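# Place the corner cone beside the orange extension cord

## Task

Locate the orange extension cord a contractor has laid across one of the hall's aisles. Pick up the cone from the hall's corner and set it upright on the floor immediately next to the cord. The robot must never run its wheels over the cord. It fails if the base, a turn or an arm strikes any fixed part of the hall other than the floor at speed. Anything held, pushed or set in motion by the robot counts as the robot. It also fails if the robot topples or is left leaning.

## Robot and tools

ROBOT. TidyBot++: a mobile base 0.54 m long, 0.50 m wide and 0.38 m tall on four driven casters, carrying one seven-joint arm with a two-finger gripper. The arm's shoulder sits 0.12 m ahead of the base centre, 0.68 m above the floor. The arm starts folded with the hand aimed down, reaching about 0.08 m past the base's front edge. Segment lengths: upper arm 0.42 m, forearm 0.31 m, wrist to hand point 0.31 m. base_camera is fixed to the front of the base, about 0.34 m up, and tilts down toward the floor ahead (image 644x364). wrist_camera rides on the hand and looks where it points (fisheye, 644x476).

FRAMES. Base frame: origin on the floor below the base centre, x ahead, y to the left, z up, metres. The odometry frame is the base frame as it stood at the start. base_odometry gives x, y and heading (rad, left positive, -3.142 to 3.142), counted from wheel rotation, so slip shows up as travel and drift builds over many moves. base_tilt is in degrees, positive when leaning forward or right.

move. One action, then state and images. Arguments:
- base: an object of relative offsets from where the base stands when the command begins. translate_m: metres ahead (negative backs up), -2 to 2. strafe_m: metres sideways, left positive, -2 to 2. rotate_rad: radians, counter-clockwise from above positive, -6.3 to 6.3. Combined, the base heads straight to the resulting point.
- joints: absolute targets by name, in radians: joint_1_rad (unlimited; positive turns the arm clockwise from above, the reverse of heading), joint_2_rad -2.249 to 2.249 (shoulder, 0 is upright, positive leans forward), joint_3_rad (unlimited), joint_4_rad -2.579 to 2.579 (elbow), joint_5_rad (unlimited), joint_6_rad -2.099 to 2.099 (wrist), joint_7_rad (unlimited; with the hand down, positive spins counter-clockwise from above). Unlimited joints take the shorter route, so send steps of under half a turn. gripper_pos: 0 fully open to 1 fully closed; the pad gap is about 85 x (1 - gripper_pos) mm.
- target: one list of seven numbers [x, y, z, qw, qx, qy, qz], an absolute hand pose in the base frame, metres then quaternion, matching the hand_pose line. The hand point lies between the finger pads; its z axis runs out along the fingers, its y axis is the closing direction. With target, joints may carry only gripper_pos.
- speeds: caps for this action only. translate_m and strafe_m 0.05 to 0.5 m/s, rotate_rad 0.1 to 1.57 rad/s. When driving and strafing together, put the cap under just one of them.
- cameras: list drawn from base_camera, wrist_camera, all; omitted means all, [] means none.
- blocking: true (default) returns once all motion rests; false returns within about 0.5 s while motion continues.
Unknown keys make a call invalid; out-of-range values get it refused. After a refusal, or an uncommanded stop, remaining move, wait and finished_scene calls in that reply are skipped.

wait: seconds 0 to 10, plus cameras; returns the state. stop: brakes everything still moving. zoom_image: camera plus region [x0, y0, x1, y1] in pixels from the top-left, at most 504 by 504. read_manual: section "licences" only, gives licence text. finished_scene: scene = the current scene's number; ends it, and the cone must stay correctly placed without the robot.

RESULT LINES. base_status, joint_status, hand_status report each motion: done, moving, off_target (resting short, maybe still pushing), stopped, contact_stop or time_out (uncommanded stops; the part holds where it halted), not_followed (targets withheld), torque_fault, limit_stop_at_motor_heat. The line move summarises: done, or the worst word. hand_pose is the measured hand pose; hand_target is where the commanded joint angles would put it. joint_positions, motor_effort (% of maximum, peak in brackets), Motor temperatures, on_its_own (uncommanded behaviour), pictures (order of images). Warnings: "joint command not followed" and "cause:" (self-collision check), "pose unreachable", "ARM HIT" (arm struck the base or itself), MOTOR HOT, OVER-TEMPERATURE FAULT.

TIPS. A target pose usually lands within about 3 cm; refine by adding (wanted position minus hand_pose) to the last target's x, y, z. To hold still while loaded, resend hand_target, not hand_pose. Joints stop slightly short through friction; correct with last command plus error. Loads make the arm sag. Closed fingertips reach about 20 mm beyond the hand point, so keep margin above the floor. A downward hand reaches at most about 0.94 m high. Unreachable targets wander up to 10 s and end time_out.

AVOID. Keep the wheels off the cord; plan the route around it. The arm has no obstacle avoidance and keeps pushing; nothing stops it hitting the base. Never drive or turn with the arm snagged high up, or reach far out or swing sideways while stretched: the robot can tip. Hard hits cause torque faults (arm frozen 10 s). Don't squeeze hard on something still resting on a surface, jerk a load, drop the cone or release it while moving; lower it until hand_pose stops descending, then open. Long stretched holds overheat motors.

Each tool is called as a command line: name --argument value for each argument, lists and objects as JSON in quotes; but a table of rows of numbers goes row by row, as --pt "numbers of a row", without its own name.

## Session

move --joints '{"joint_6_rad": 0.25}'

move --base '{"rotate_rad": 1.57}'

move --base '{"rotate_rad": 1.57}'

move --base '{"rotate_rad": 1.57}'

Scene clock: 1.73 s.
Motor temperatures (°C): [35 36 35 36 40 43 39]
move: done
base_odometry: x=+0.000 y=+0.000 heading=+0.000
base_tilt: forward=-0.2 right=+0.6
base_status: not commanded
joint_positions: joint_1_rad=+0.004 joint_2_rad=-0.349 joint_3_rad=+3.161 joint_4_rad=-2.546 joint_5_rad=-0.034 joint_6_rad=+0.158 joint_7_rad=+1.600 gripper_pos=+0.000
joint_status: all done
motor_effort: joint_1_rad=+1(1) joint_2_rad=-6(7) joint_3_rad=-1(1) joint_4_rad=+19(19) joint_5_rad=+1(1) joint_6_rad=+9(10) joint_7_rad=-1(1)
hand_pose: x=+0.5078 y=-0.0094 z=+0.7529 quat_wxyz=(+0.004, +0.852, -0.014, +0.524) (m; base frame)
hand_target: x=+0.5211 y=-0.0108 z=+0.7820 quat_wxyz=(+0.006, +0.825, -0.015, +0.565) (m; base frame)
hand_status: not commanded
pictures: base_camera, wrist_camera
camera_calibration:
wrist_camera: T_world_to_cam=[[-0.00343306, -0.998636, -0.0521016, 0.0414785], [-0.406459, 0.0489974, -0.912354, 0.953563], [0.913663, 0.018045, -0.406072, -0.0260923], [0, 0, 0, 1]] pos_world=[0.411566, -0.00482935, 0.861553]

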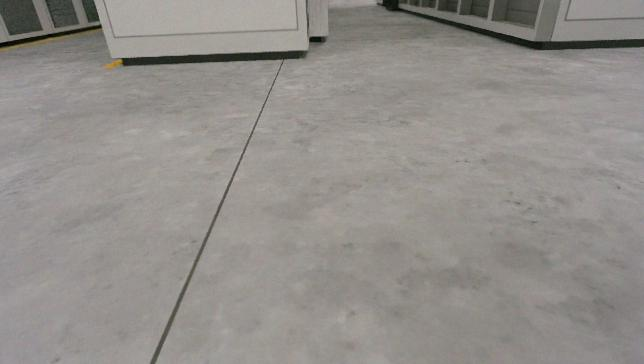

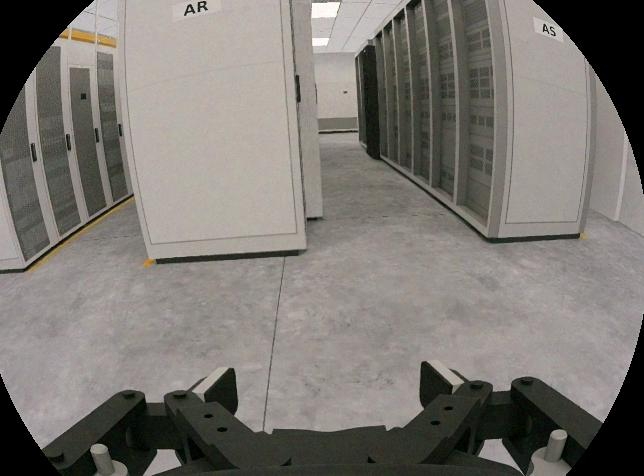

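Scene clock: 4.07 s.
Motor temperatures (°C): [35 36 35 36 40 43 39]
move: done
base_odometry: x=+0.000 y=+0.000 heading=+1.569
base_tilt: forward=-0.2 right=+0.7
base_status: done
joint_positions: joint_1_rad=+0.004 joint_2_rad=-0.349 joint_3_rad=+3.161 joint_4_rad=-2.546 joint_5_rad=-0.034 joint_6_rad=+0.160 joint_7_rad=+1.600 gripper_pos=+0.000
joint_status: not commanded
motor_effort: joint_1_rad=+0(2) joint_2_rad=-6(7) joint_3_rad=-1(2) joint_4_rad=+18(19) joint_5_rad=+1(1) joint_6_rad=+9(9) joint_7_rad=-1(1)
hand_pose: x=+0.5081 y=-0.0094 z=+0.7535 quat_wxyz=(+0.004, +0.851, -0.014, +0.525) (m; base frame)
hand_target: x=+0.5211 y=-0.0108 z=+0.7820 quat_wxyz=(+0.006, +0.825, -0.015, +0.565) (m; base frame)
hand_status: not commanded
pictures: base_camera, wrist_camera
camera_calibration:
wrist_camera: T_world_to_cam=[[-0.00333307, -0.998641, -0.0520124, 0.0413823], [-0.404349, 0.048917, -0.913296, 0.953918], [0.914599, 0.0179871, -0.403962, -0.0281928], [0, 0, 0, 1]] pos_world=[0.411639, -0.00482956, 0.861973]

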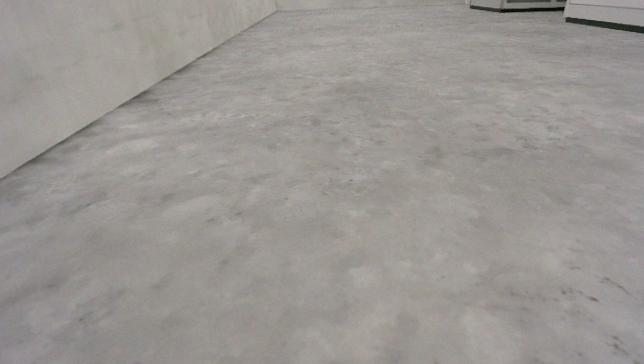

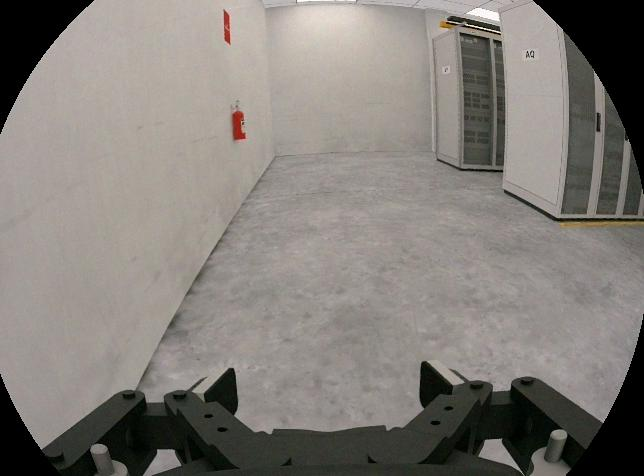

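Scene clock: 6.37 s.
Motor temperatures (°C): [35 36 35 36 40 43 39]
move: done
base_odometry: x=+0.000 y=+0.000 heading=+3.138
base_tilt: forward=-0.2 right=+0.6
base_status: done
joint_positions: joint_1_rad=+0.004 joint_2_rad=-0.349 joint_3_rad=+3.161 joint_4_rad=-2.546 joint_5_rad=-0.034 joint_6_rad=+0.161 joint_7_rad=+1.600 gripper_pos=+0.000
joint_status: not commanded
motor_effort: joint_1_rad=+0(2) joint_2_rad=-6(7) joint_3_rad=+0(2) joint_4_rad=+18(19) joint_5_rad=+1(1) joint_6_rad=+10(10) joint_7_rad=-1(1)
hand_pose: x=+0.5082 y=-0.0094 z=+0.7537 quat_wxyz=(+0.004, +0.851, -0.014, +0.525) (m; base frame)
hand_target: x=+0.5211 y=-0.0108 z=+0.7820 quat_wxyz=(+0.006, +0.825, -0.015, +0.565) (m; base frame)
hand_status: not commanded
pictures: base_camera, wrist_camera
camera_calibration:
wrist_camera: T_world_to_cam=[[-0.00326571, -0.998642, -0.0519937, 0.0413566], [-0.403907, 0.0488813, -0.913493, 0.953992], [0.914794, 0.0180174, -0.403518, -0.028635], [0, 0, 0, 1]] pos_world=[0.411654, -0.00481602, 0.862061]

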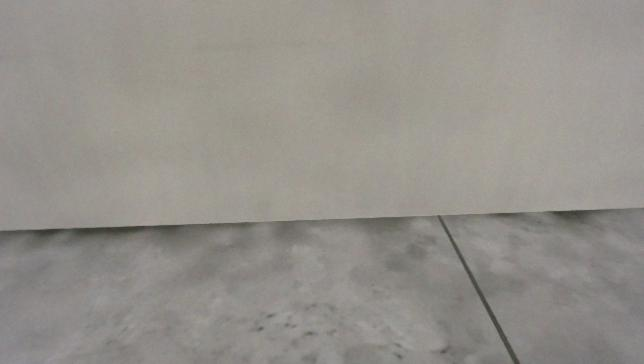

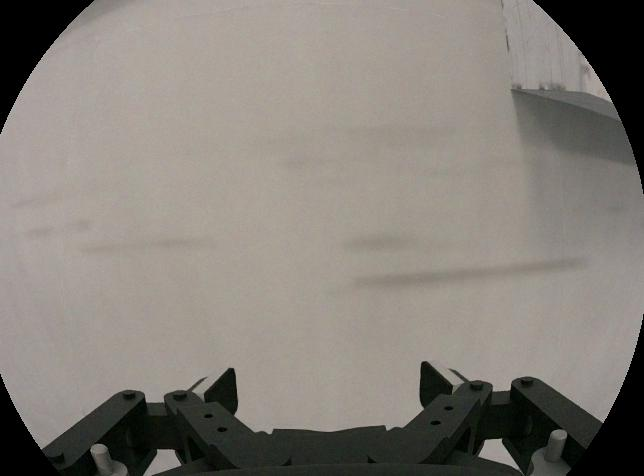

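Scene clock: 8.70 s.
Motor temperatures (°C): [35 36 35 36 40 43 39]
move: done
base_odometry: x=+0.000 y=+0.000 heading=-1.576
base_tilt: forward=-0.2 right=+0.6
base_status: done
joint_positions: joint_1_rad=+0.004 joint_2_rad=-0.349 joint_3_rad=+3.161 joint_4_rad=-2.546 joint_5_rad=-0.034 joint_6_rad=+0.161 joint_7_rad=+1.600 gripper_pos=+0.000
joint_status: not commanded
motor_effort: joint_1_rad=+1(2) joint_2_rad=-6(7) joint_3_rad=+0(2) joint_4_rad=+19(19) joint_5_rad=+1(1) joint_6_rad=+9(9) joint_7_rad=-1(1)
hand_pose: x=+0.5082 y=-0.0094 z=+0.7537 quat_wxyz=(+0.004, +0.851, -0.014, +0.525) (m; base frame)
hand_target: x=+0.5211 y=-0.0108 z=+0.7820 quat_wxyz=(+0.006, +0.825, -0.015, +0.565) (m; base frame)
hand_status: not commanded
pictures: base_camera, wrist_camera
camera_calibration:
wrist_camera: T_world_to_cam=[[-0.00323203, -0.998643, -0.0519843, 0.0413437], [-0.403685, 0.0488635, -0.913592, 0.954029], [0.914892, 0.0180325, -0.403295, -0.0288561], [0, 0, 0, 1]] pos_world=[0.411662, -0.00480925, 0.862105]

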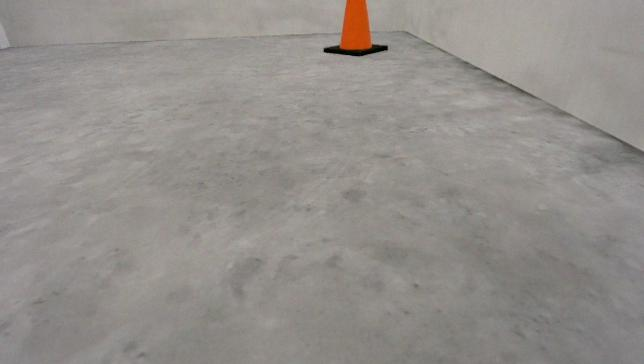

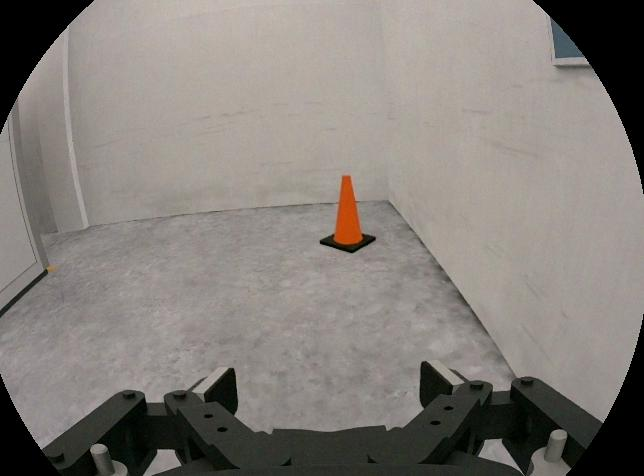

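move --base '{"translate_m": 1.5, "rotate_rad": -0.1}' --joints '{"joint_6_rad": -0.1}'

Scene clock: 26.60 s.
Motor temperatures (°C): [35 36 35 36 40 43 39]
move: done
base_odometry: x=-0.008 y=-1.500 heading=-1.677
base_tilt: forward=-0.2 right=+0.6
base_status: done
joint_positions: joint_1_rad=+0.004 joint_2_rad=-0.350 joint_3_rad=+3.161 joint_4_rad=-2.556 joint_5_rad=-0.034 joint_6_rad=-0.073 joint_7_rad=+1.600 gripper_pos=+0.000
joint_status: all done
motor_effort: joint_1_rad=+0(1) joint_2_rad=-5(7) joint_3_rad=+0(2) joint_4_rad=+18(20) joint_5_rad=+1(1) joint_6_rad=+7(10) joint_7_rad=+0(1)
hand_pose: x=+0.4645 y=-0.0056 z=+0.6882 quat_wxyz=(+0.000, +0.908, -0.013, +0.418) (m; base frame)
hand_target: x=+0.4651 y=-0.0053 z=+0.6894 quat_wxyz=(-0.001, +0.911, -0.013, +0.413) (m; base frame)
hand_status: not commanded
pictures: base_camera, wrist_camera
camera_calibration:
wrist_camera: T_world_to_cam=[[-0.00915797, -0.998121, -0.0605877, 0.0502562], [-0.612369, 0.0534977, -0.78876, 0.887367], [0.790519, 0.0298786, -0.611708, 0.185965], [0, 0, 0, 1]] pos_world=[0.396847, -0.00286669, 0.816721]

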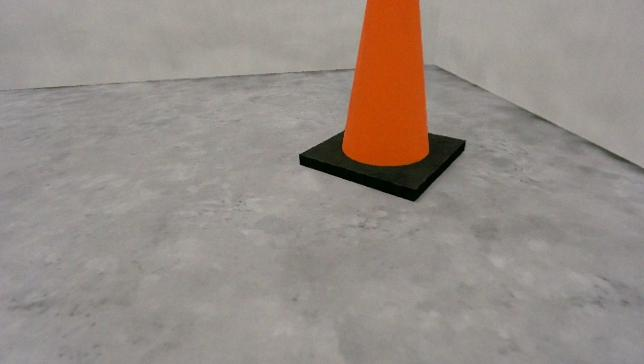

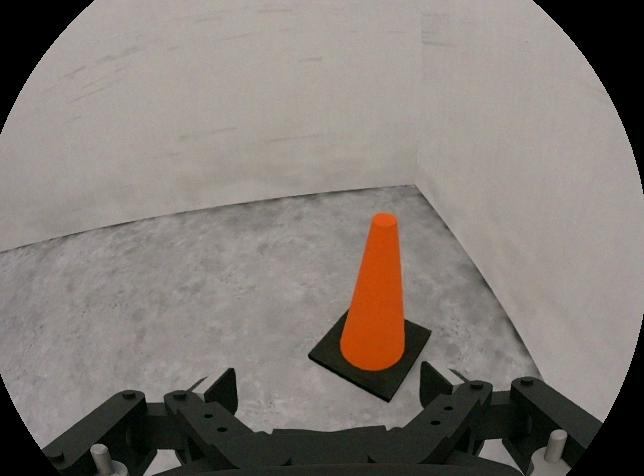

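move --base '{"rotate_rad": -0.144}' --cameras '[]'

move --base '{"translate_m": 0.3}' --speeds '{"translate_m": 0.25}'

Scene clock: 38.17 s.
Motor temperatures (°C): [35 35 35 36 40 43 39]
move: done
base_odometry: x=-0.008 y=-1.500 heading=-1.821
base_tilt: forward=-0.2 right=+0.6
base_status: done
joint_positions: joint_1_rad=+0.004 joint_2_rad=-0.350 joint_3_rad=+3.161 joint_4_rad=-2.556 joint_5_rad=-0.034 joint_6_rad=-0.073 joint_7_rad=+1.600 gripper_pos=+0.000
joint_status: not commanded
motor_effort: joint_1_rad=+0(2) joint_2_rad=-6(6) joint_3_rad=-1(1) joint_4_rad=+18(18) joint_5_rad=+1(1) joint_6_rad=+7(8) joint_7_rad=+0(1)
hand_pose: x=+0.4645 y=-0.0056 z=+0.6882 quat_wxyz=(+0.000, +0.908, -0.013, +0.418) (m; base frame)
hand_target: x=+0.4651 y=-0.0053 z=+0.6894 quat_wxyz=(-0.001, +0.911, -0.013, +0.413) (m; base frame)
hand_status: not commanded
pictures: none
No camera images: "cameras" was empty.

Scene clock: 40.20 s.
Motor temperatures (°C): [35 35 35 36 40 43 39]
move: done
base_odometry: x=-0.083 y=-1.791 heading=-1.822
base_tilt: forward=-0.2 right=+0.6
base_status: done
joint_positions: joint_1_rad=+0.004 joint_2_rad=-0.349 joint_3_rad=+3.161 joint_4_rad=-2.555 joint_5_rad=-0.034 joint_6_rad=-0.073 joint_7_rad=+1.600 gripper_pos=+0.000
joint_status: not commanded
motor_effort: joint_1_rad=+1(1) joint_2_rad=-5(7) joint_3_rad=-1(1) joint_4_rad=+18(19) joint_5_rad=+1(1) joint_6_rad=+8(8) joint_7_rad=+0(1)
hand_pose: x=+0.4645 y=-0.0056 z=+0.6881 quat_wxyz=(+0.000, +0.908, -0.013, +0.418) (m; base frame)
hand_target: x=+0.4651 y=-0.0053 z=+0.6894 quat_wxyz=(-0.001, +0.911, -0.013, +0.413) (m; base frame)
hand_status: not commanded
pictures: base_camera, wrist_camera
camera_calibration:
wrist_camera: T_world_to_cam=[[-0.00917834, -0.998121, -0.0605838, 0.0502563], [-0.612624, 0.0534975, -0.788562, 0.887304], [0.790322, 0.0298774, -0.611963, 0.186136], [0, 0, 0, 1]] pos_world=[0.396937, -0.00286794, 0.816648]

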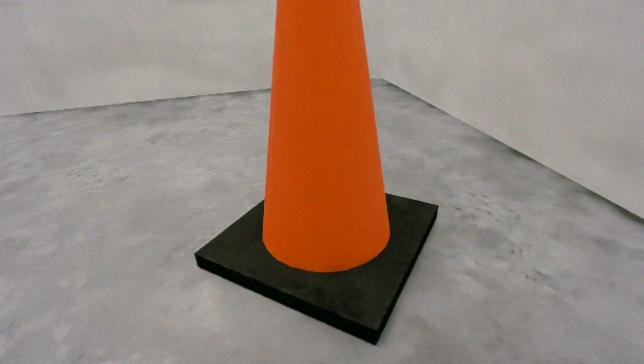

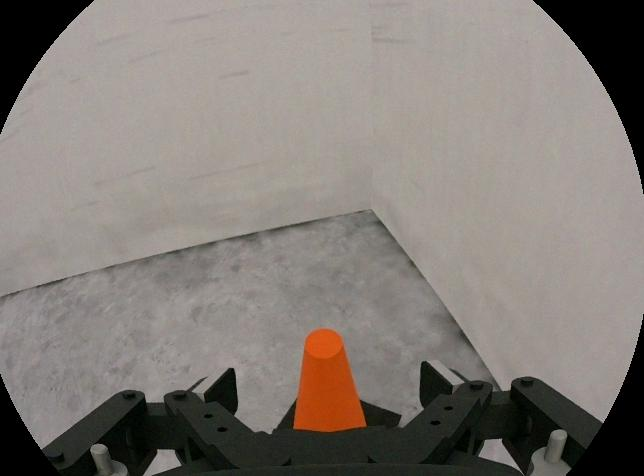

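move --target '[0.65, 0.0, 0.57, 0, 1, 0, 0]'

Scene clock: 49.43 s.
Motor temperatures (°C): [35 35 35 36 40 43 39]
move: off_target
base_odometry: x=-0.083 y=-1.791 heading=-1.822
base_tilt: forward=-0.2 right=+0.6
base_status: not commanded
joint_positions: joint_1_rad=+0.004 joint_2_rad=+0.636 joint_3_rad=+3.161 joint_4_rad=-1.422 joint_5_rad=-0.034 joint_6_rad=-1.026 joint_7_rad=+1.600 gripper_pos=+0.000
joint_status: not commanded
motor_effort: joint_1_rad=+0(1) joint_2_rad=-39(41) joint_3_rad=-1(2) joint_4_rad=+15(19) joint_5_rad=+1(1) joint_6_rad=+1(8) joint_7_rad=+0(1)
hand_pose: x=+0.6650 y=-0.0016 z=+0.5623 quat_wxyz=(-0.008, +1.000, -0.003, +0.029) (m; base frame)
hand_target: x=+0.6500 y=+0.0000 z=+0.5700 quat_wxyz=(+0.000, +1.000, +0.000, +0.000) (m; base frame)
hand_status: off_target (0.017 m and 3.5 deg from the pose sent, 0.220 m and 49.4 deg at the start)
pictures: base_camera, wrist_camera
camera_calibration:
wrist_camera: T_world_to_cam=[[-0.0314818, -0.99766, -0.0606865, 0.0633268], [-0.993772, 0.0377369, -0.104849, 0.779703], [0.106894, 0.0570077, -0.992635, 0.619142], [0, 0, 0, 1]] pos_world=[0.710658, -0.00154085, 0.700176]

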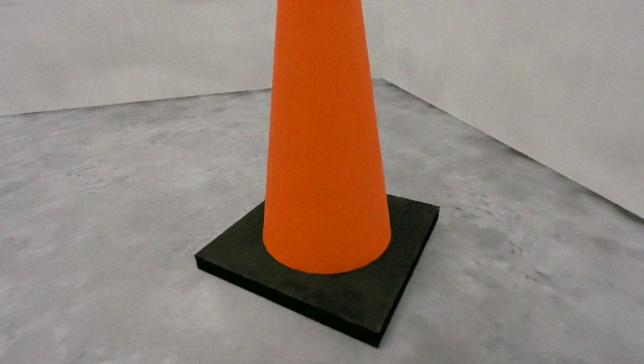

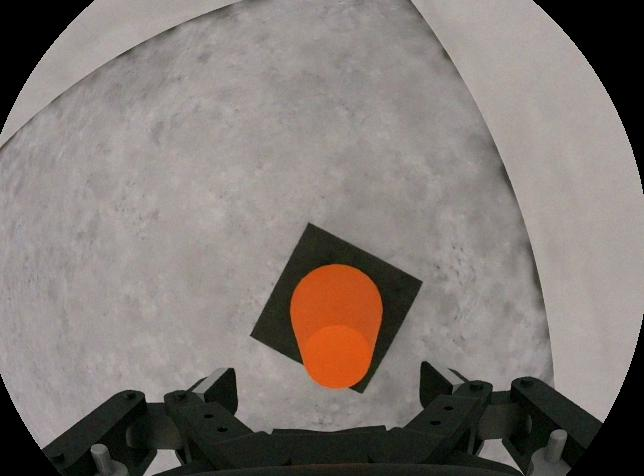

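move --target '[0.655, -0.008, 0.49, 0, 1, 0, 0]' --cameras '["wrist_camera"]'

Scene clock: 56.17 s.
Motor temperatures (°C): [35 36 35 36 40 43 39]
move: off_target
base_odometry: x=-0.083 y=-1.791 heading=-1.822
base_tilt: forward=-0.2 right=+0.6
base_status: not commanded
joint_positions: joint_1_rad=+0.004 joint_2_rad=+0.758 joint_3_rad=+3.161 joint_4_rad=-1.475 joint_5_rad=-0.034 joint_6_rad=-0.981 joint_7_rad=+1.600 gripper_pos=+0.000
joint_status: not commanded
motor_effort: joint_1_rad=+0(1) joint_2_rad=-40(44) joint_3_rad=-1(2) joint_4_rad=+13(15) joint_5_rad=+1(1) joint_6_rad=+0(2) joint_7_rad=-1(1)
hand_pose: x=+0.6339 y=-0.0018 z=+0.4833 quat_wxyz=(-0.008, +0.999, -0.005, -0.036) (m; base frame)
hand_target: x=+0.6550 y=-0.0080 z=+0.4900 quat_wxyz=(+0.000, +1.000, +0.000, +0.000) (m; base frame)
hand_status: off_target (0.023 m and 4.3 deg from the pose sent, 0.073 m and 3.5 deg at the start)
pictures: wrist_camera
camera_calibration:
wrist_camera: T_world_to_cam=[[-0.040528, -0.997621, -0.0557671, 0.0607387], [-0.998915, 0.0391735, 0.025171, 0.68094], [-0.0229266, 0.0567268, -0.998126, 0.629014], [0, 0, 0, 1]] pos_world=[0.697084, -0.00176251, 0.614083]

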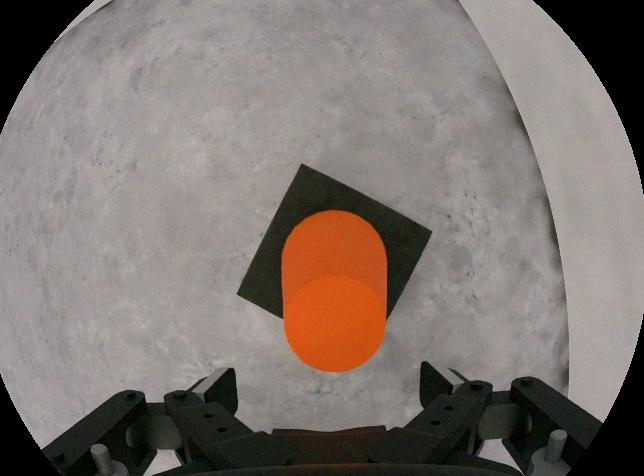

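move --target '[0.68, -0.022, 0.43, 0, 1, 0, 0]'

Scene clock: 62.83 s.
Motor temperatures (°C): [35 36 35 36 40 43 39]
move: off_target
base_odometry: x=-0.083 y=-1.791 heading=-1.822
base_tilt: forward=-0.2 right=+0.6
base_status: not commanded
joint_positions: joint_1_rad=+0.018 joint_2_rad=+0.896 joint_3_rad=+3.161 joint_4_rad=-1.428 joint_5_rad=-0.034 joint_6_rad=-0.931 joint_7_rad=+1.600 gripper_pos=+0.000
joint_status: not commanded
motor_effort: joint_1_rad=+1(2) joint_2_rad=-42(45) joint_3_rad=-2(2) joint_4_rad=+11(13) joint_5_rad=+0(1) joint_6_rad=+0(1) joint_7_rad=+0(1)
hand_pose: x=+0.6416 y=-0.0099 z=+0.4199 quat_wxyz=(-0.007, +0.998, -0.012, -0.057) (m; base frame)
hand_target: x=+0.6800 y=-0.0220 z=+0.4300 quat_wxyz=(+0.000, +1.000, +0.000, +0.000) (m; base frame)
hand_status: off_target (0.041 m and 6.7 deg from the pose sent, 0.073 m and 4.3 deg at the start)
pictures: base_camera, wrist_camera
camera_calibration:
wrist_camera: T_world_to_cam=[[-0.0567447, -0.997043, -0.0518249, 0.0581629], [-0.996386, 0.0532682, 0.0661635, 0.671858], [-0.0632072, 0.055392, -0.996462, 0.591519], [0, 0, 0, 1]] pos_world=[0.710118, -0.0105632, 0.547988]

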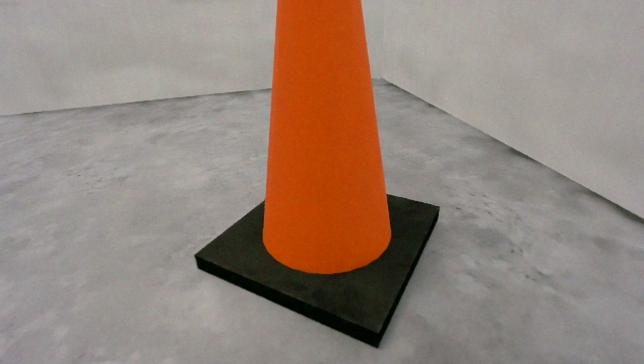

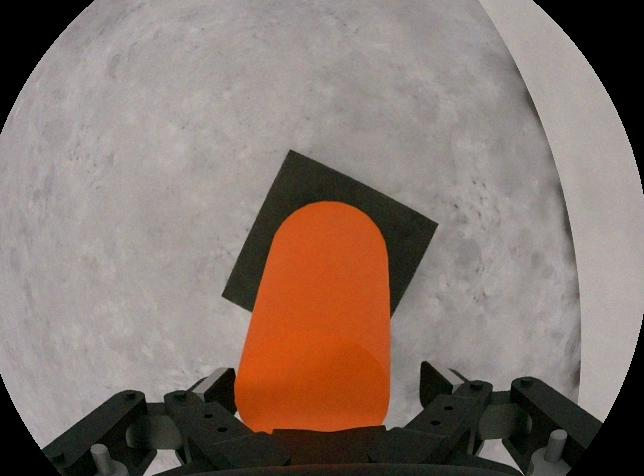

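move --joints '{"joint_1_rad": -0.004, "joint_6_rad": -0.76}' --cameras '["wrist_camera"]'

Scene clock: 70.73 s.
Motor temperatures (°C): [35 36 35 36 40 43 39]
move: done
base_odometry: x=-0.083 y=-1.791 heading=-1.822
base_tilt: forward=-0.2 right=+0.6
base_status: not commanded
joint_positions: joint_1_rad=+0.003 joint_2_rad=+0.896 joint_3_rad=+3.161 joint_4_rad=-1.425 joint_5_rad=-0.034 joint_6_rad=-0.837 joint_7_rad=+1.600 gripper_pos=+0.000
joint_status: all done
motor_effort: joint_1_rad=+1(3) joint_2_rad=-43(43) joint_3_rad=-1(2) joint_4_rad=+12(12) joint_5_rad=+0(1) joint_6_rad=+2(2) joint_7_rad=+0(1)
hand_pose: x=+0.6724 y=-0.0031 z=+0.4187 quat_wxyz=(-0.005, +1.000, -0.004, -0.008) (m; base frame)
hand_target: x=+0.7084 y=-0.0021 z=+0.4313 quat_wxyz=(+0.002, +0.999, +0.018, +0.045) (m; base frame)
hand_status: not commanded
pictures: wrist_camera
camera_calibration:
wrist_camera: T_world_to_cam=[[-0.0373391, -0.997945, -0.0520801, 0.0537644], [-0.998773, 0.038965, -0.0305619, 0.744305], [0.0325283, 0.050875, -0.998175, 0.52816], [0, 0, 0, 1]] pos_world=[0.728219, -0.00221819, 0.552744]

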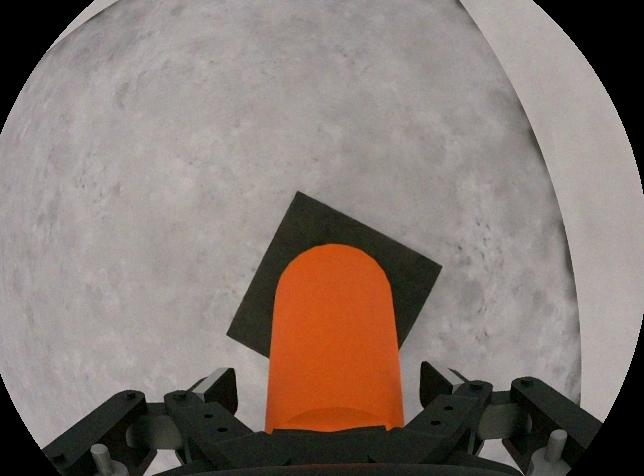

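move --base '{"translate_m": -0.015}' --cameras '["wrist_camera"]'

zoom_image --camera "wrist_camera" --region '[180, 330, 480, 476]'

Scene clock: 78.23 s.
Motor temperatures (°C): [35 36 35 36 40 43 39]
move: done
base_odometry: x=-0.079 y=-1.776 heading=-1.823
base_tilt: forward=-0.2 right=+0.6
base_status: done
joint_positions: joint_1_rad=+0.002 joint_2_rad=+0.896 joint_3_rad=+3.161 joint_4_rad=-1.423 joint_5_rad=-0.034 joint_6_rad=-0.836 joint_7_rad=+1.600 gripper_pos=+0.000
joint_status: not commanded
motor_effort: joint_1_rad=+1(1) joint_2_rad=-43(44) joint_3_rad=-1(2) joint_4_rad=+12(14) joint_5_rad=+1(1) joint_6_rad=+1(2) joint_7_rad=-1(1)
hand_pose: x=+0.6743 y=-0.0029 z=+0.4196 quat_wxyz=(-0.005, +1.000, -0.004, -0.006) (m; base frame)
hand_target: x=+0.7084 y=-0.0021 z=+0.4313 quat_wxyz=(+0.002, +0.999, +0.018, +0.045) (m; base frame)
hand_status: not commanded
pictures: wrist_camera
camera_calibration:
wrist_camera: T_world_to_cam=[[-0.0367935, -0.997961, -0.0521556, 0.0536804], [-0.998641, 0.0386454, -0.0349538, 0.747923], [0.0368981, 0.0507987, -0.998027, 0.525989], [0, 0, 0, 1]] pos_world=[0.729474, -0.00205237, 0.553894]

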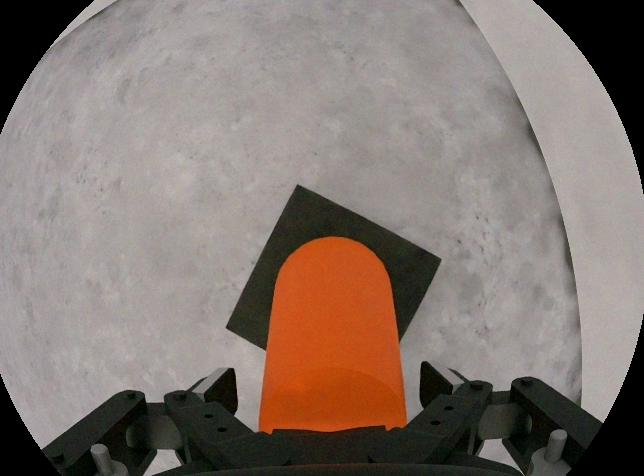

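Scaled by 1.680.

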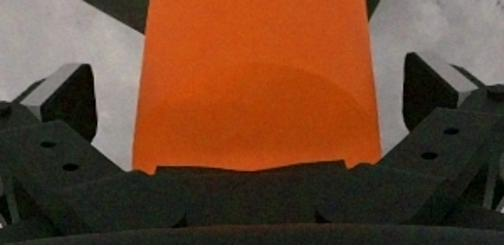

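move --joints '{"gripper_pos": 0.6}' --cameras '["wrist_camera"]'

Scene clock: 87.50 s.
Motor temperatures (°C): [35 36 35 36 40 43 39]
move: off_target
base_odometry: x=-0.079 y=-1.777 heading=-1.823
base_tilt: forward=-0.2 right=+0.6
base_status: not commanded
joint_positions: joint_1_rad=+0.004 joint_2_rad=+0.891 joint_3_rad=+3.163 joint_4_rad=-1.425 joint_5_rad=-0.033 joint_6_rad=-0.836 joint_7_rad=+1.600 gripper_pos=+0.345
joint_status: gripper_pos off_target (ended at +0.345, target +0.600)
motor_effort: joint_1_rad=+1(6) joint_2_rad=-44(46) joint_3_rad=-1(8) joint_4_rad=+15(17) joint_5_rad=+1(4) joint_6_rad=+5(7) joint_7_rad=+0(1)
hand_pose: x=+0.6744 y=-0.0050 z=+0.4218 quat_wxyz=(-0.004, +1.000, -0.005, -0.005) (m; base frame)
hand_target: x=+0.7084 y=-0.0021 z=+0.4313 quat_wxyz=(+0.002, +0.999, +0.018, +0.045) (m; base frame)
hand_status: not commanded
pictures: wrist_camera
camera_calibration:
wrist_camera: T_world_to_cam=[[-0.0387451, -0.997999, -0.0499596, 0.0521134], [-0.998461, 0.0406516, -0.0377262, 0.749242], [0.0396816, 0.048421, -0.998038, 0.526404], [0, 0, 0, 1]] pos_world=[0.729219, -0.00393769, 0.556241]

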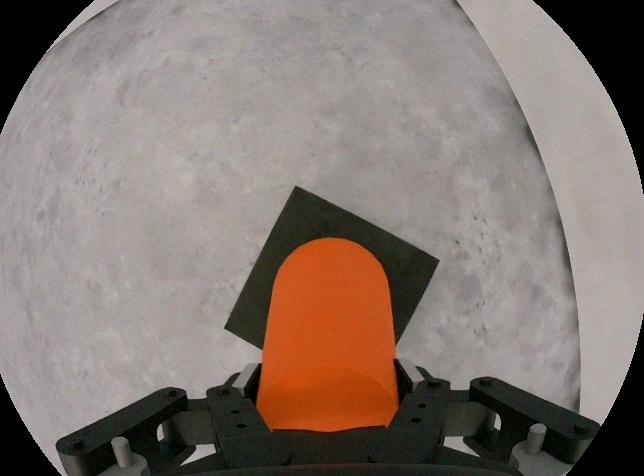

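Lift and rotate the cone by ~+0.47 later.

move --joints '{"joint_2_rad": 0.61, "joint_4_rad": -1.45, "joint_6_rad": -1.0, "joint_1_rad": 0}'

move --joints '{"joint_7_rad": 2.05}' --base '{"translate_m": -0.7}' --cameras '["base_camera", "wrist_camera"]'

Scene clock: 93.50 s.
Motor temperatures (°C): [35 36 35 36 40 43 39]
move: off_target
base_odometry: x=-0.079 y=-1.777 heading=-1.823
base_tilt: forward=-0.1 right=+0.6
base_status: not commanded
joint_positions: joint_1_rad=+0.003 joint_2_rad=+0.682 joint_3_rad=+3.163 joint_4_rad=-1.477 joint_5_rad=-0.033 joint_6_rad=-0.939 joint_7_rad=+1.600 gripper_pos=+0.345
joint_status: joint_2_rad off_target (ended at +0.682, target +0.610); the others done
motor_effort: joint_1_rad=+0(1) joint_2_rad=-52(61) joint_3_rad=-1(3) joint_4_rad=+20(20) joint_5_rad=+0(1) joint_6_rad=+1(5) joint_7_rad=-1(1)
hand_pose: x=+0.6593 y=-0.0033 z=+0.5226 quat_wxyz=(-0.006, +1.000, -0.005, +0.022) (m; base frame)
hand_target: x=+0.6631 y=-0.0027 z=+0.5686 quat_wxyz=(-0.001, +0.999, +0.016, +0.041) (m; base frame)
hand_status: not commanded
pictures: base_camera, wrist_camera
camera_calibration:
wrist_camera: T_world_to_cam=[[-0.0351085, -0.997796, -0.0562987, 0.0592008], [-0.995126, 0.040098, -0.090095, 0.763131], [0.0921539, 0.0528612, -0.994341, 0.591041], [0, 0, 0, 1]] pos_world=[0.707023, -0.00277273, 0.659783]

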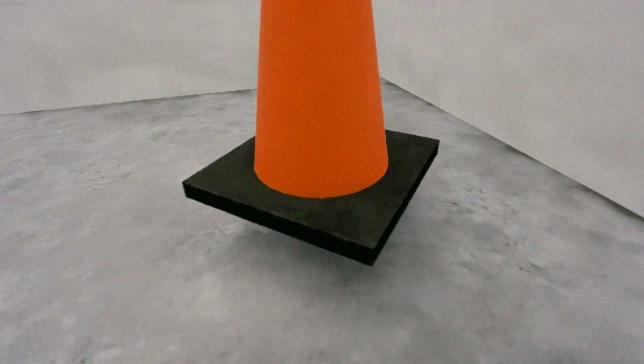

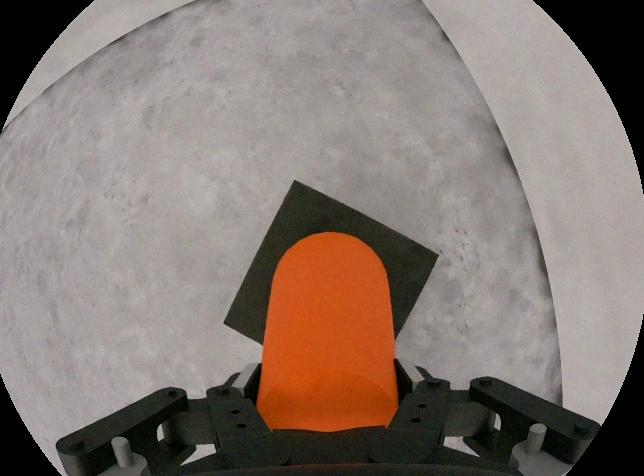

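Scene clock: 96.30 s.
Motor temperatures (°C): [35 37 35 36 40 43 39]
move: done
base_odometry: x=+0.095 y=-1.098 heading=-1.824
base_tilt: forward=-0.2 right=+0.6
base_status: done
joint_positions: joint_1_rad=+0.001 joint_2_rad=+0.691 joint_3_rad=+3.163 joint_4_rad=-1.496 joint_5_rad=-0.033 joint_6_rad=-0.953 joint_7_rad=+2.016 gripper_pos=+0.346
joint_status: all done
motor_effort: joint_1_rad=-1(4) joint_2_rad=-51(55) joint_3_rad=-1(4) joint_4_rad=+19(23) joint_5_rad=+0(3) joint_6_rad=+0(4) joint_7_rad=+0(1)
hand_pose: x=+0.6445 y=-0.0020 z=+0.5131 quat_wxyz=(-0.006, +0.979, +0.203, +0.002) (m; base frame)
hand_target: x=+0.6631 y=-0.0027 z=+0.5686 quat_wxyz=(+0.007, +0.973, +0.226, +0.040) (m; base frame)
hand_status: not commanded
pictures: base_camera, wrist_camera
camera_calibration:
wrist_camera: T_world_to_cam=[[0.371167, -0.926992, -0.0540351, -0.203449], [-0.928065, -0.368428, -0.0543622, 0.685056], [0.0304853, 0.0703255, -0.997058, 0.624063], [0, 0, 0, 1]] pos_world=[0.692266, 0.0199108, 0.648475]

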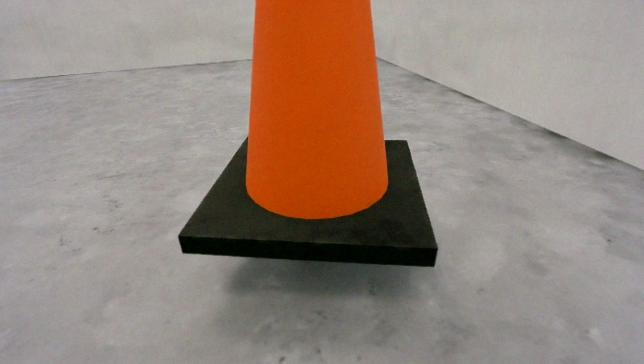

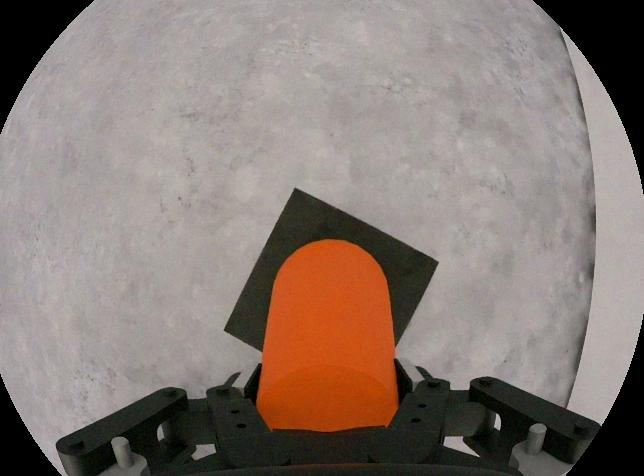

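move --base '{"rotate_rad": 1.82}' --joints '{"joint_1_rad": 0.8}' --cameras '["base_camera"]'

zoom_image --camera "base_camera" --region '[200, 0, 644, 80]'

Scene clock: 108.53 s.
Motor temperatures (°C): [35 37 35 36 40 43 39]
move: done
base_odometry: x=+0.095 y=-1.098 heading=-0.004
base_tilt: forward=-0.2 right=+0.7
base_status: done
joint_positions: joint_1_rad=+0.792 joint_2_rad=+0.691 joint_3_rad=+3.154 joint_4_rad=-1.494 joint_5_rad=-0.033 joint_6_rad=-0.953 joint_7_rad=+2.016 gripper_pos=+0.346
joint_status: all done
motor_effort: joint_1_rad=+0(6) joint_2_rad=-51(53) joint_3_rad=-1(5) joint_4_rad=+19(21) joint_5_rad=+0(3) joint_6_rad=+0(3) joint_7_rad=+0(1)
hand_pose: x=+0.4912 y=-0.3726 z=+0.5138 quat_wxyz=(-0.006, +0.982, -0.187, +0.007) (m; base frame)
hand_target: x=+0.4961 y=-0.3922 z=+0.5686 quat_wxyz=(+0.022, +0.985, -0.171, +0.034) (m; base frame)
hand_status: not commanded
pictures: base_camera

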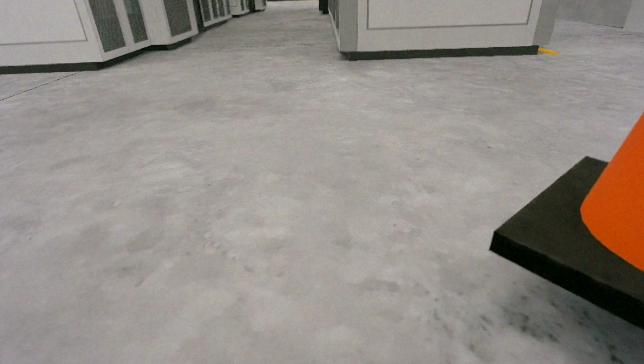

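Scaled by 1.135.

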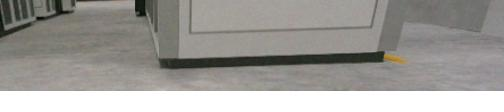

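move --base '{"translate_m": 0.8, "strafe_m": 0.35}' --cameras '["base_camera"]'

zoom_image --camera "base_camera" --region '[150, 0, 400, 60]'

Scene clock: 120.53 s.
Motor temperatures (°C): [35 37 35 36 40 42 39]
move: done
base_odometry: x=+0.897 y=-0.752 heading=-0.003
base_tilt: forward=-0.2 right=+0.6
base_status: done
joint_positions: joint_1_rad=+0.797 joint_2_rad=+0.690 joint_3_rad=+3.157 joint_4_rad=-1.492 joint_5_rad=-0.033 joint_6_rad=-0.953 joint_7_rad=+2.016 gripper_pos=+0.346
joint_status: not commanded
motor_effort: joint_1_rad=+0(5) joint_2_rad=-52(53) joint_3_rad=-2(5) joint_4_rad=+21(21) joint_5_rad=+0(3) joint_6_rad=+2(3) joint_7_rad=+0(1)
hand_pose: x=+0.4892 y=-0.3758 z=+0.5144 quat_wxyz=(-0.005, +0.982, -0.190, +0.008) (m; base frame)
hand_target: x=+0.4961 y=-0.3922 z=+0.5686 quat_wxyz=(+0.022, +0.985, -0.171, +0.034) (m; base frame)
hand_status: not commanded
pictures: base_camera

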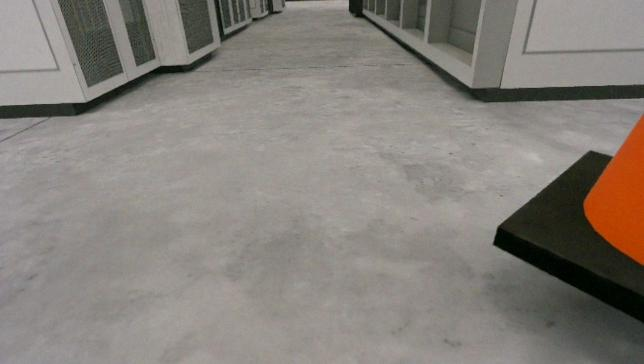

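Scaled by 2.016.

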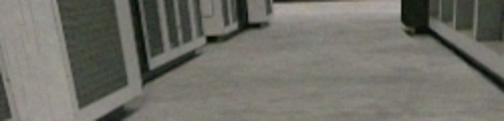

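move --base '{"strafe_m": -2.0, "translate_m": -0.1}' --joints '{"joint_1_rad": -0.8}' --cameras '["base_camera"]'

zoom_image --camera "base_camera" --region '[200, 0, 500, 70]'

Scene clock: 132.43 s.
Motor temperatures (°C): [35 38 35 36 40 42 39]
move: done
base_odometry: x=+0.791 y=-2.752 heading=-0.003
base_tilt: forward=-0.2 right=+0.6
base_status: done
joint_positions: joint_1_rad=-0.795 joint_2_rad=+0.690 joint_3_rad=+3.155 joint_4_rad=-1.492 joint_5_rad=-0.033 joint_6_rad=-0.953 joint_7_rad=+2.016 gripper_pos=+0.346
joint_status: all done
motor_effort: joint_1_rad=+1(5) joint_2_rad=-51(54) joint_3_rad=-1(4) joint_4_rad=+18(22) joint_5_rad=+0(3) joint_6_rad=+0(4) joint_7_rad=-1(1)
hand_pose: x=+0.4864 y=+0.3786 z=+0.5147 quat_wxyz=(-0.010, +0.822, +0.569, +0.002) (m; base frame)
hand_target: x=+0.5000 y=+0.3884 z=+0.5686 quat_wxyz=(-0.009, +0.808, +0.587, +0.040) (m; base frame)
hand_status: not commanded
pictures: base_camera

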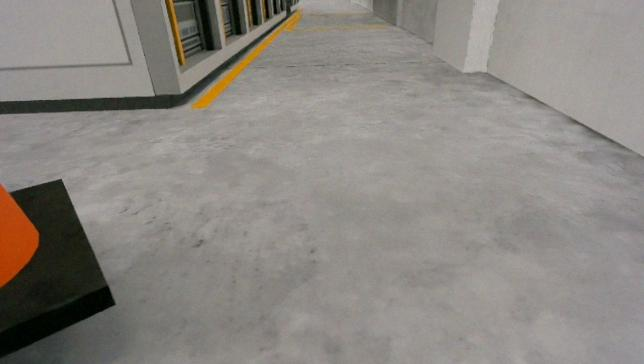

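Scaled by 1.680.

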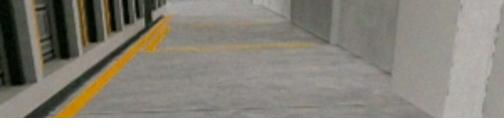

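move --base '{"strafe_m": 2.0}' --joints '{"joint_1_rad": 0.0}' --cameras '[]'

move --base '{"strafe_m": 2.0}' --joints '{"joint_1_rad": 0.8}' --cameras '[]'

move --base '{"strafe_m": 0.4}' --cameras '["base_camera"]'

zoom_image --camera "base_camera" --region '[200, 0, 500, 70]'

Scene clock: 152.60 s.
Motor temperatures (°C): [35 38 35 36 40 42 39]
move: done
base_odometry: x=+0.797 y=-0.751 heading=-0.003
base_tilt: forward=-0.2 right=+0.6
base_status: done
joint_positions: joint_1_rad=-0.008 joint_2_rad=+0.689 joint_3_rad=+3.167 joint_4_rad=-1.492 joint_5_rad=-0.033 joint_6_rad=-0.953 joint_7_rad=+2.016 gripper_pos=+0.346
joint_status: all done
motor_effort: joint_1_rad=-1(6) joint_2_rad=-52(54) joint_3_rad=-2(7) joint_4_rad=+20(22) joint_5_rad=+0(4) joint_6_rad=+1(3) joint_7_rad=+0(1)
hand_pose: x=+0.6469 y=+0.0013 z=+0.5151 quat_wxyz=(-0.005, +0.978, +0.206, +0.005) (m; base frame)
hand_target: x=+0.6631 y=-0.0027 z=+0.5686 quat_wxyz=(+0.007, +0.973, +0.226, +0.040) (m; base frame)
hand_status: not commanded
pictures: none
No camera images: "cameras" was empty.

Scene clock: 157.97 s.
Motor temperatures (°C): [35 38 35 36 40 42 39]
move: done
base_odometry: x=+0.803 y=+1.249 heading=-0.003
base_tilt: forward=-0.2 right=+0.7
base_status: done
joint_positions: joint_1_rad=+0.792 joint_2_rad=+0.689 joint_3_rad=+3.166 joint_4_rad=-1.492 joint_5_rad=-0.033 joint_6_rad=-0.953 joint_7_rad=+2.016 gripper_pos=+0.346
joint_status: all done
motor_effort: joint_1_rad=+0(5) joint_2_rad=-52(54) joint_3_rad=+0(5) joint_4_rad=+19(22) joint_5_rad=+0(2) joint_6_rad=+1(3) joint_7_rad=+0(1)
hand_pose: x=+0.4875 y=-0.3779 z=+0.5151 quat_wxyz=(-0.002, +0.982, -0.191, +0.006) (m; base frame)
hand_target: x=+0.4961 y=-0.3922 z=+0.5686 quat_wxyz=(+0.022, +0.985, -0.171, +0.034) (m; base frame)
hand_status: not commanded
pictures: none
No camera images: "cameras" was empty.

Scene clock: 160.10 s.
Motor temperatures (°C): [35 38 35 36 40 42 39]
move: done
base_odometry: x=+0.804 y=+1.649 heading=-0.003
base_tilt: forward=-0.2 right=+0.7
base_status: done
joint_positions: joint_1_rad=+0.794 joint_2_rad=+0.689 joint_3_rad=+3.164 joint_4_rad=-1.494 joint_5_rad=-0.033 joint_6_rad=-0.954 joint_7_rad=+2.016 gripper_pos=+0.346
joint_status: not commanded
motor_effort: joint_1_rad=+1(4) joint_2_rad=-51(53) joint_3_rad=-1(4) joint_4_rad=+19(22) joint_5_rad=+0(2) joint_6_rad=+1(4) joint_7_rad=+0(1)
hand_pose: x=+0.4869 y=-0.3772 z=+0.5146 quat_wxyz=(-0.003, +0.981, -0.191, +0.006) (m; base frame)
hand_target: x=+0.4961 y=-0.3922 z=+0.5686 quat_wxyz=(+0.022, +0.985, -0.171, +0.034) (m; base frame)
hand_status: not commanded
pictures: base_camera

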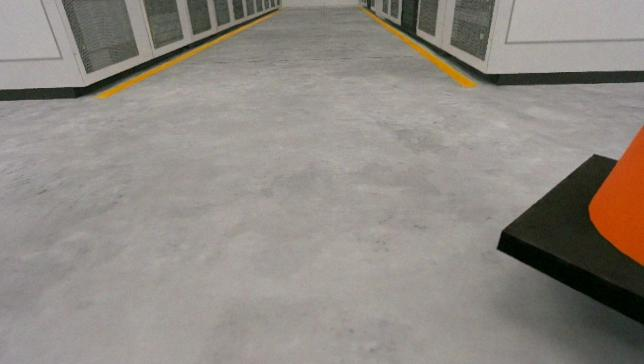

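Scaled by 1.680.

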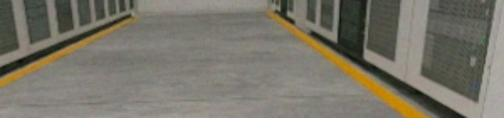

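move --base '{"strafe_m": 2.0}' --cameras '["base_camera"]'

zoom_image --camera "base_camera" --region '[150, 0, 450, 70]'

Scene clock: 170.03 s.
Motor temperatures (°C): [35 39 35 36 40 42 39]
move: done
base_odometry: x=+0.809 y=+3.649 heading=-0.003
base_tilt: forward=-0.2 right=+0.7
base_status: done
joint_positions: joint_1_rad=+0.798 joint_2_rad=+0.689 joint_3_rad=+3.164 joint_4_rad=-1.493 joint_5_rad=-0.033 joint_6_rad=-0.954 joint_7_rad=+2.016 gripper_pos=+0.346
joint_status: not commanded
motor_effort: joint_1_rad=+0(3) joint_2_rad=-51(53) joint_3_rad=-1(3) joint_4_rad=+19(21) joint_5_rad=+0(2) joint_6_rad=+0(3) joint_7_rad=+0(1)
hand_pose: x=+0.4856 y=-0.3786 z=+0.5147 quat_wxyz=(-0.003, +0.981, -0.193, +0.006) (m; base frame)
hand_target: x=+0.4961 y=-0.3922 z=+0.5686 quat_wxyz=(+0.022, +0.985, -0.171, +0.034) (m; base frame)
hand_status: not commanded
pictures: base_camera

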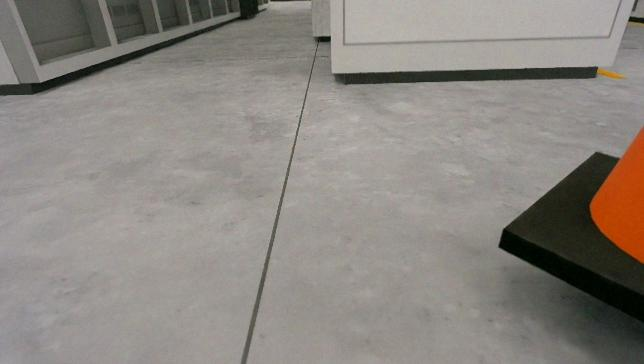

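Scaled by 1.680.

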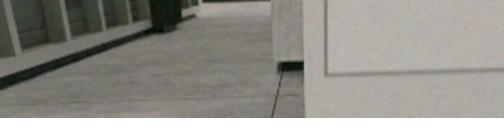

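move --base '{"strafe_m": 2.0}' --cameras '["base_camera"]'

Scene clock: 178.73 s.
Motor temperatures (°C): [35 39 35 36 40 42 39]
move: done
base_odometry: x=+0.814 y=+5.649 heading=-0.003
base_tilt: forward=-0.2 right=+0.6
base_status: done
joint_positions: joint_1_rad=+0.799 joint_2_rad=+0.689 joint_3_rad=+3.164 joint_4_rad=-1.493 joint_5_rad=-0.033 joint_6_rad=-0.954 joint_7_rad=+2.016 gripper_pos=+0.346
joint_status: not commanded
motor_effort: joint_1_rad=+1(3) joint_2_rad=-52(54) joint_3_rad=-1(4) joint_4_rad=+19(21) joint_5_rad=+0(2) joint_6_rad=+1(3) joint_7_rad=-1(1)
hand_pose: x=+0.4853 y=-0.3791 z=+0.5148 quat_wxyz=(-0.003, +0.981, -0.194, +0.006) (m; base frame)
hand_target: x=+0.4961 y=-0.3922 z=+0.5686 quat_wxyz=(+0.022, +0.985, -0.171, +0.034) (m; base frame)
hand_status: not commanded
pictures: base_camera

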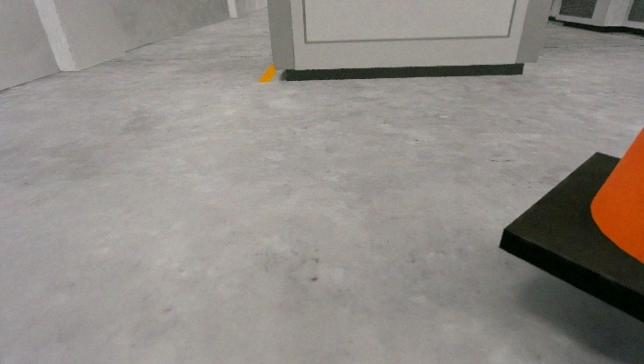

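move --base '{"strafe_m": 0.75, "translate_m": 0.5}' --cameras '["base_camera"]'

zoom_image --camera "base_camera" --region '[200, 0, 450, 70]'

Scene clock: 198.00 s.
Motor temperatures (°C): [35 39 35 36 40 42 38]
move: done
base_odometry: x=+1.316 y=+6.398 heading=-0.003
base_tilt: forward=-0.2 right=+0.7
base_status: done
joint_positions: joint_1_rad=+0.795 joint_2_rad=+0.689 joint_3_rad=+3.163 joint_4_rad=-1.493 joint_5_rad=-0.033 joint_6_rad=-0.954 joint_7_rad=+2.016 gripper_pos=+0.346
joint_status: not commanded
motor_effort: joint_1_rad=-1(5) joint_2_rad=-52(52) joint_3_rad=-2(5) joint_4_rad=+20(21) joint_5_rad=+0(2) joint_6_rad=+1(2) joint_7_rad=+0(1)
hand_pose: x=+0.4872 y=-0.3773 z=+0.5148 quat_wxyz=(-0.004, +0.981, -0.191, +0.006) (m; base frame)
hand_target: x=+0.4961 y=-0.3922 z=+0.5686 quat_wxyz=(+0.022, +0.985, -0.171, +0.034) (m; base frame)
hand_status: not commanded
pictures: base_camera

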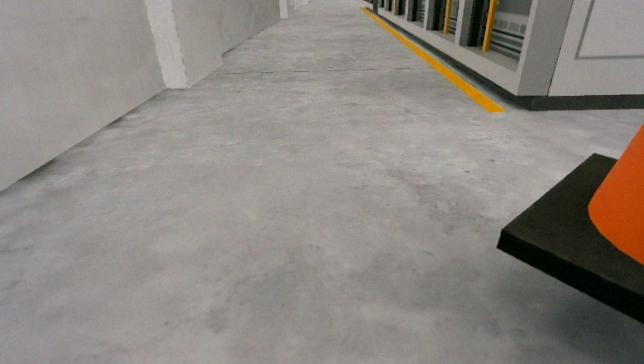

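Scaled by 2.016.

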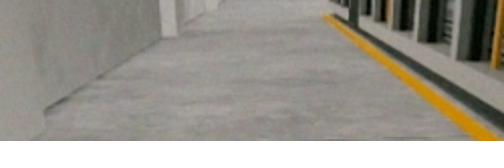

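move --base '{"translate_m": 2.0, "strafe_m": -0.03}' --joints '{"joint_1_rad": 0}' --cameras '["base_camera"]'

zoom_image --camera "base_camera" --region '[200, 0, 450, 70]'

Scene clock: 209.60 s.
Motor temperatures (°C): [35 39 35 36 40 42 38]
move: done
base_odometry: x=+3.316 y=+6.363 heading=-0.002
base_tilt: forward=-0.1 right=+0.7
base_status: done
joint_positions: joint_1_rad=+0.008 joint_2_rad=+0.689 joint_3_rad=+3.159 joint_4_rad=-1.489 joint_5_rad=-0.033 joint_6_rad=-0.954 joint_7_rad=+2.016 gripper_pos=+0.346
joint_status: all done
motor_effort: joint_1_rad=-1(6) joint_2_rad=-52(53) joint_3_rad=-2(7) joint_4_rad=+21(22) joint_5_rad=-1(4) joint_6_rad=+2(3) joint_7_rad=+0(1)
hand_pose: x=+0.6481 y=-0.0033 z=+0.5161 quat_wxyz=(-0.007, +0.979, +0.201, +0.007) (m; base frame)
hand_target: x=+0.6631 y=-0.0027 z=+0.5686 quat_wxyz=(+0.007, +0.973, +0.226, +0.040) (m; base frame)
hand_status: not commanded
pictures: base_camera

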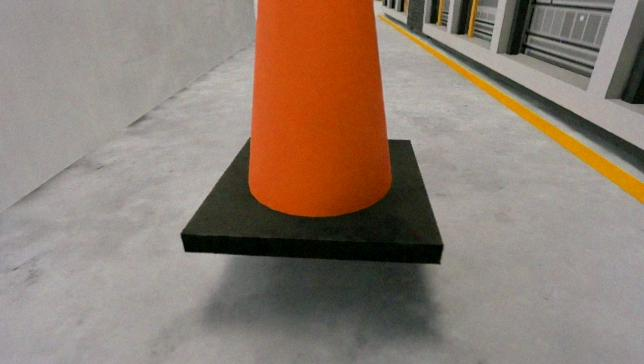

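Scaled by 2.016.

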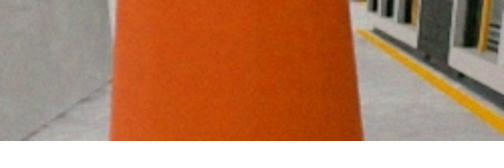

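move --joints '{"joint_1_rad": 0.35}' --base '{"translate_m": 1.5}' --cameras '["base_camera"]'

zoom_image --camera "base_camera" --region '[200, 0, 450, 70]'

Scene clock: 220.60 s.
Motor temperatures (°C): [35 39 35 36 40 42 38]
move: done
base_odometry: x=+4.817 y=+6.360 heading=-0.002
base_tilt: forward=-0.2 right=+0.7
base_status: done
joint_positions: joint_1_rad=+0.351 joint_2_rad=+0.689 joint_3_rad=+3.166 joint_4_rad=-1.488 joint_5_rad=-0.033 joint_6_rad=-0.955 joint_7_rad=+2.016 gripper_pos=+0.346
joint_status: all done
motor_effort: joint_1_rad=+0(5) joint_2_rad=-52(54) joint_3_rad=-2(6) joint_4_rad=+20(23) joint_5_rad=+0(4) joint_6_rad=+2(4) joint_7_rad=+0(1)
hand_pose: x=+0.6151 y=-0.1845 z=+0.5159 quat_wxyz=(-0.003, +1.000, +0.029, +0.007) (m; base frame)
hand_target: x=+0.6292 y=-0.1891 z=+0.5686 quat_wxyz=(+0.014, +0.998, +0.053, +0.038) (m; base frame)
hand_status: not commanded
pictures: base_camera

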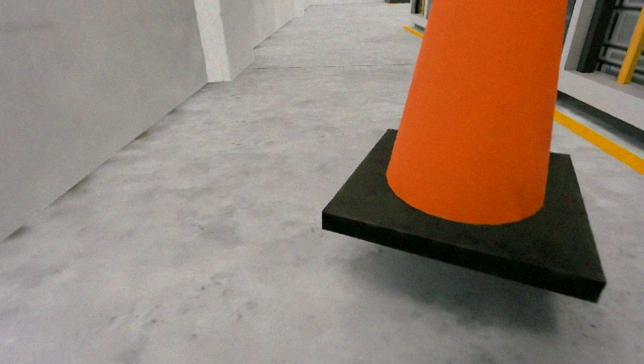

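Scaled by 2.016.

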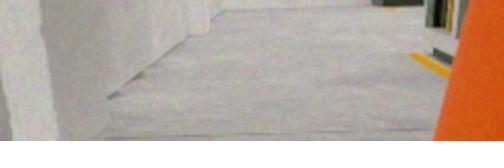

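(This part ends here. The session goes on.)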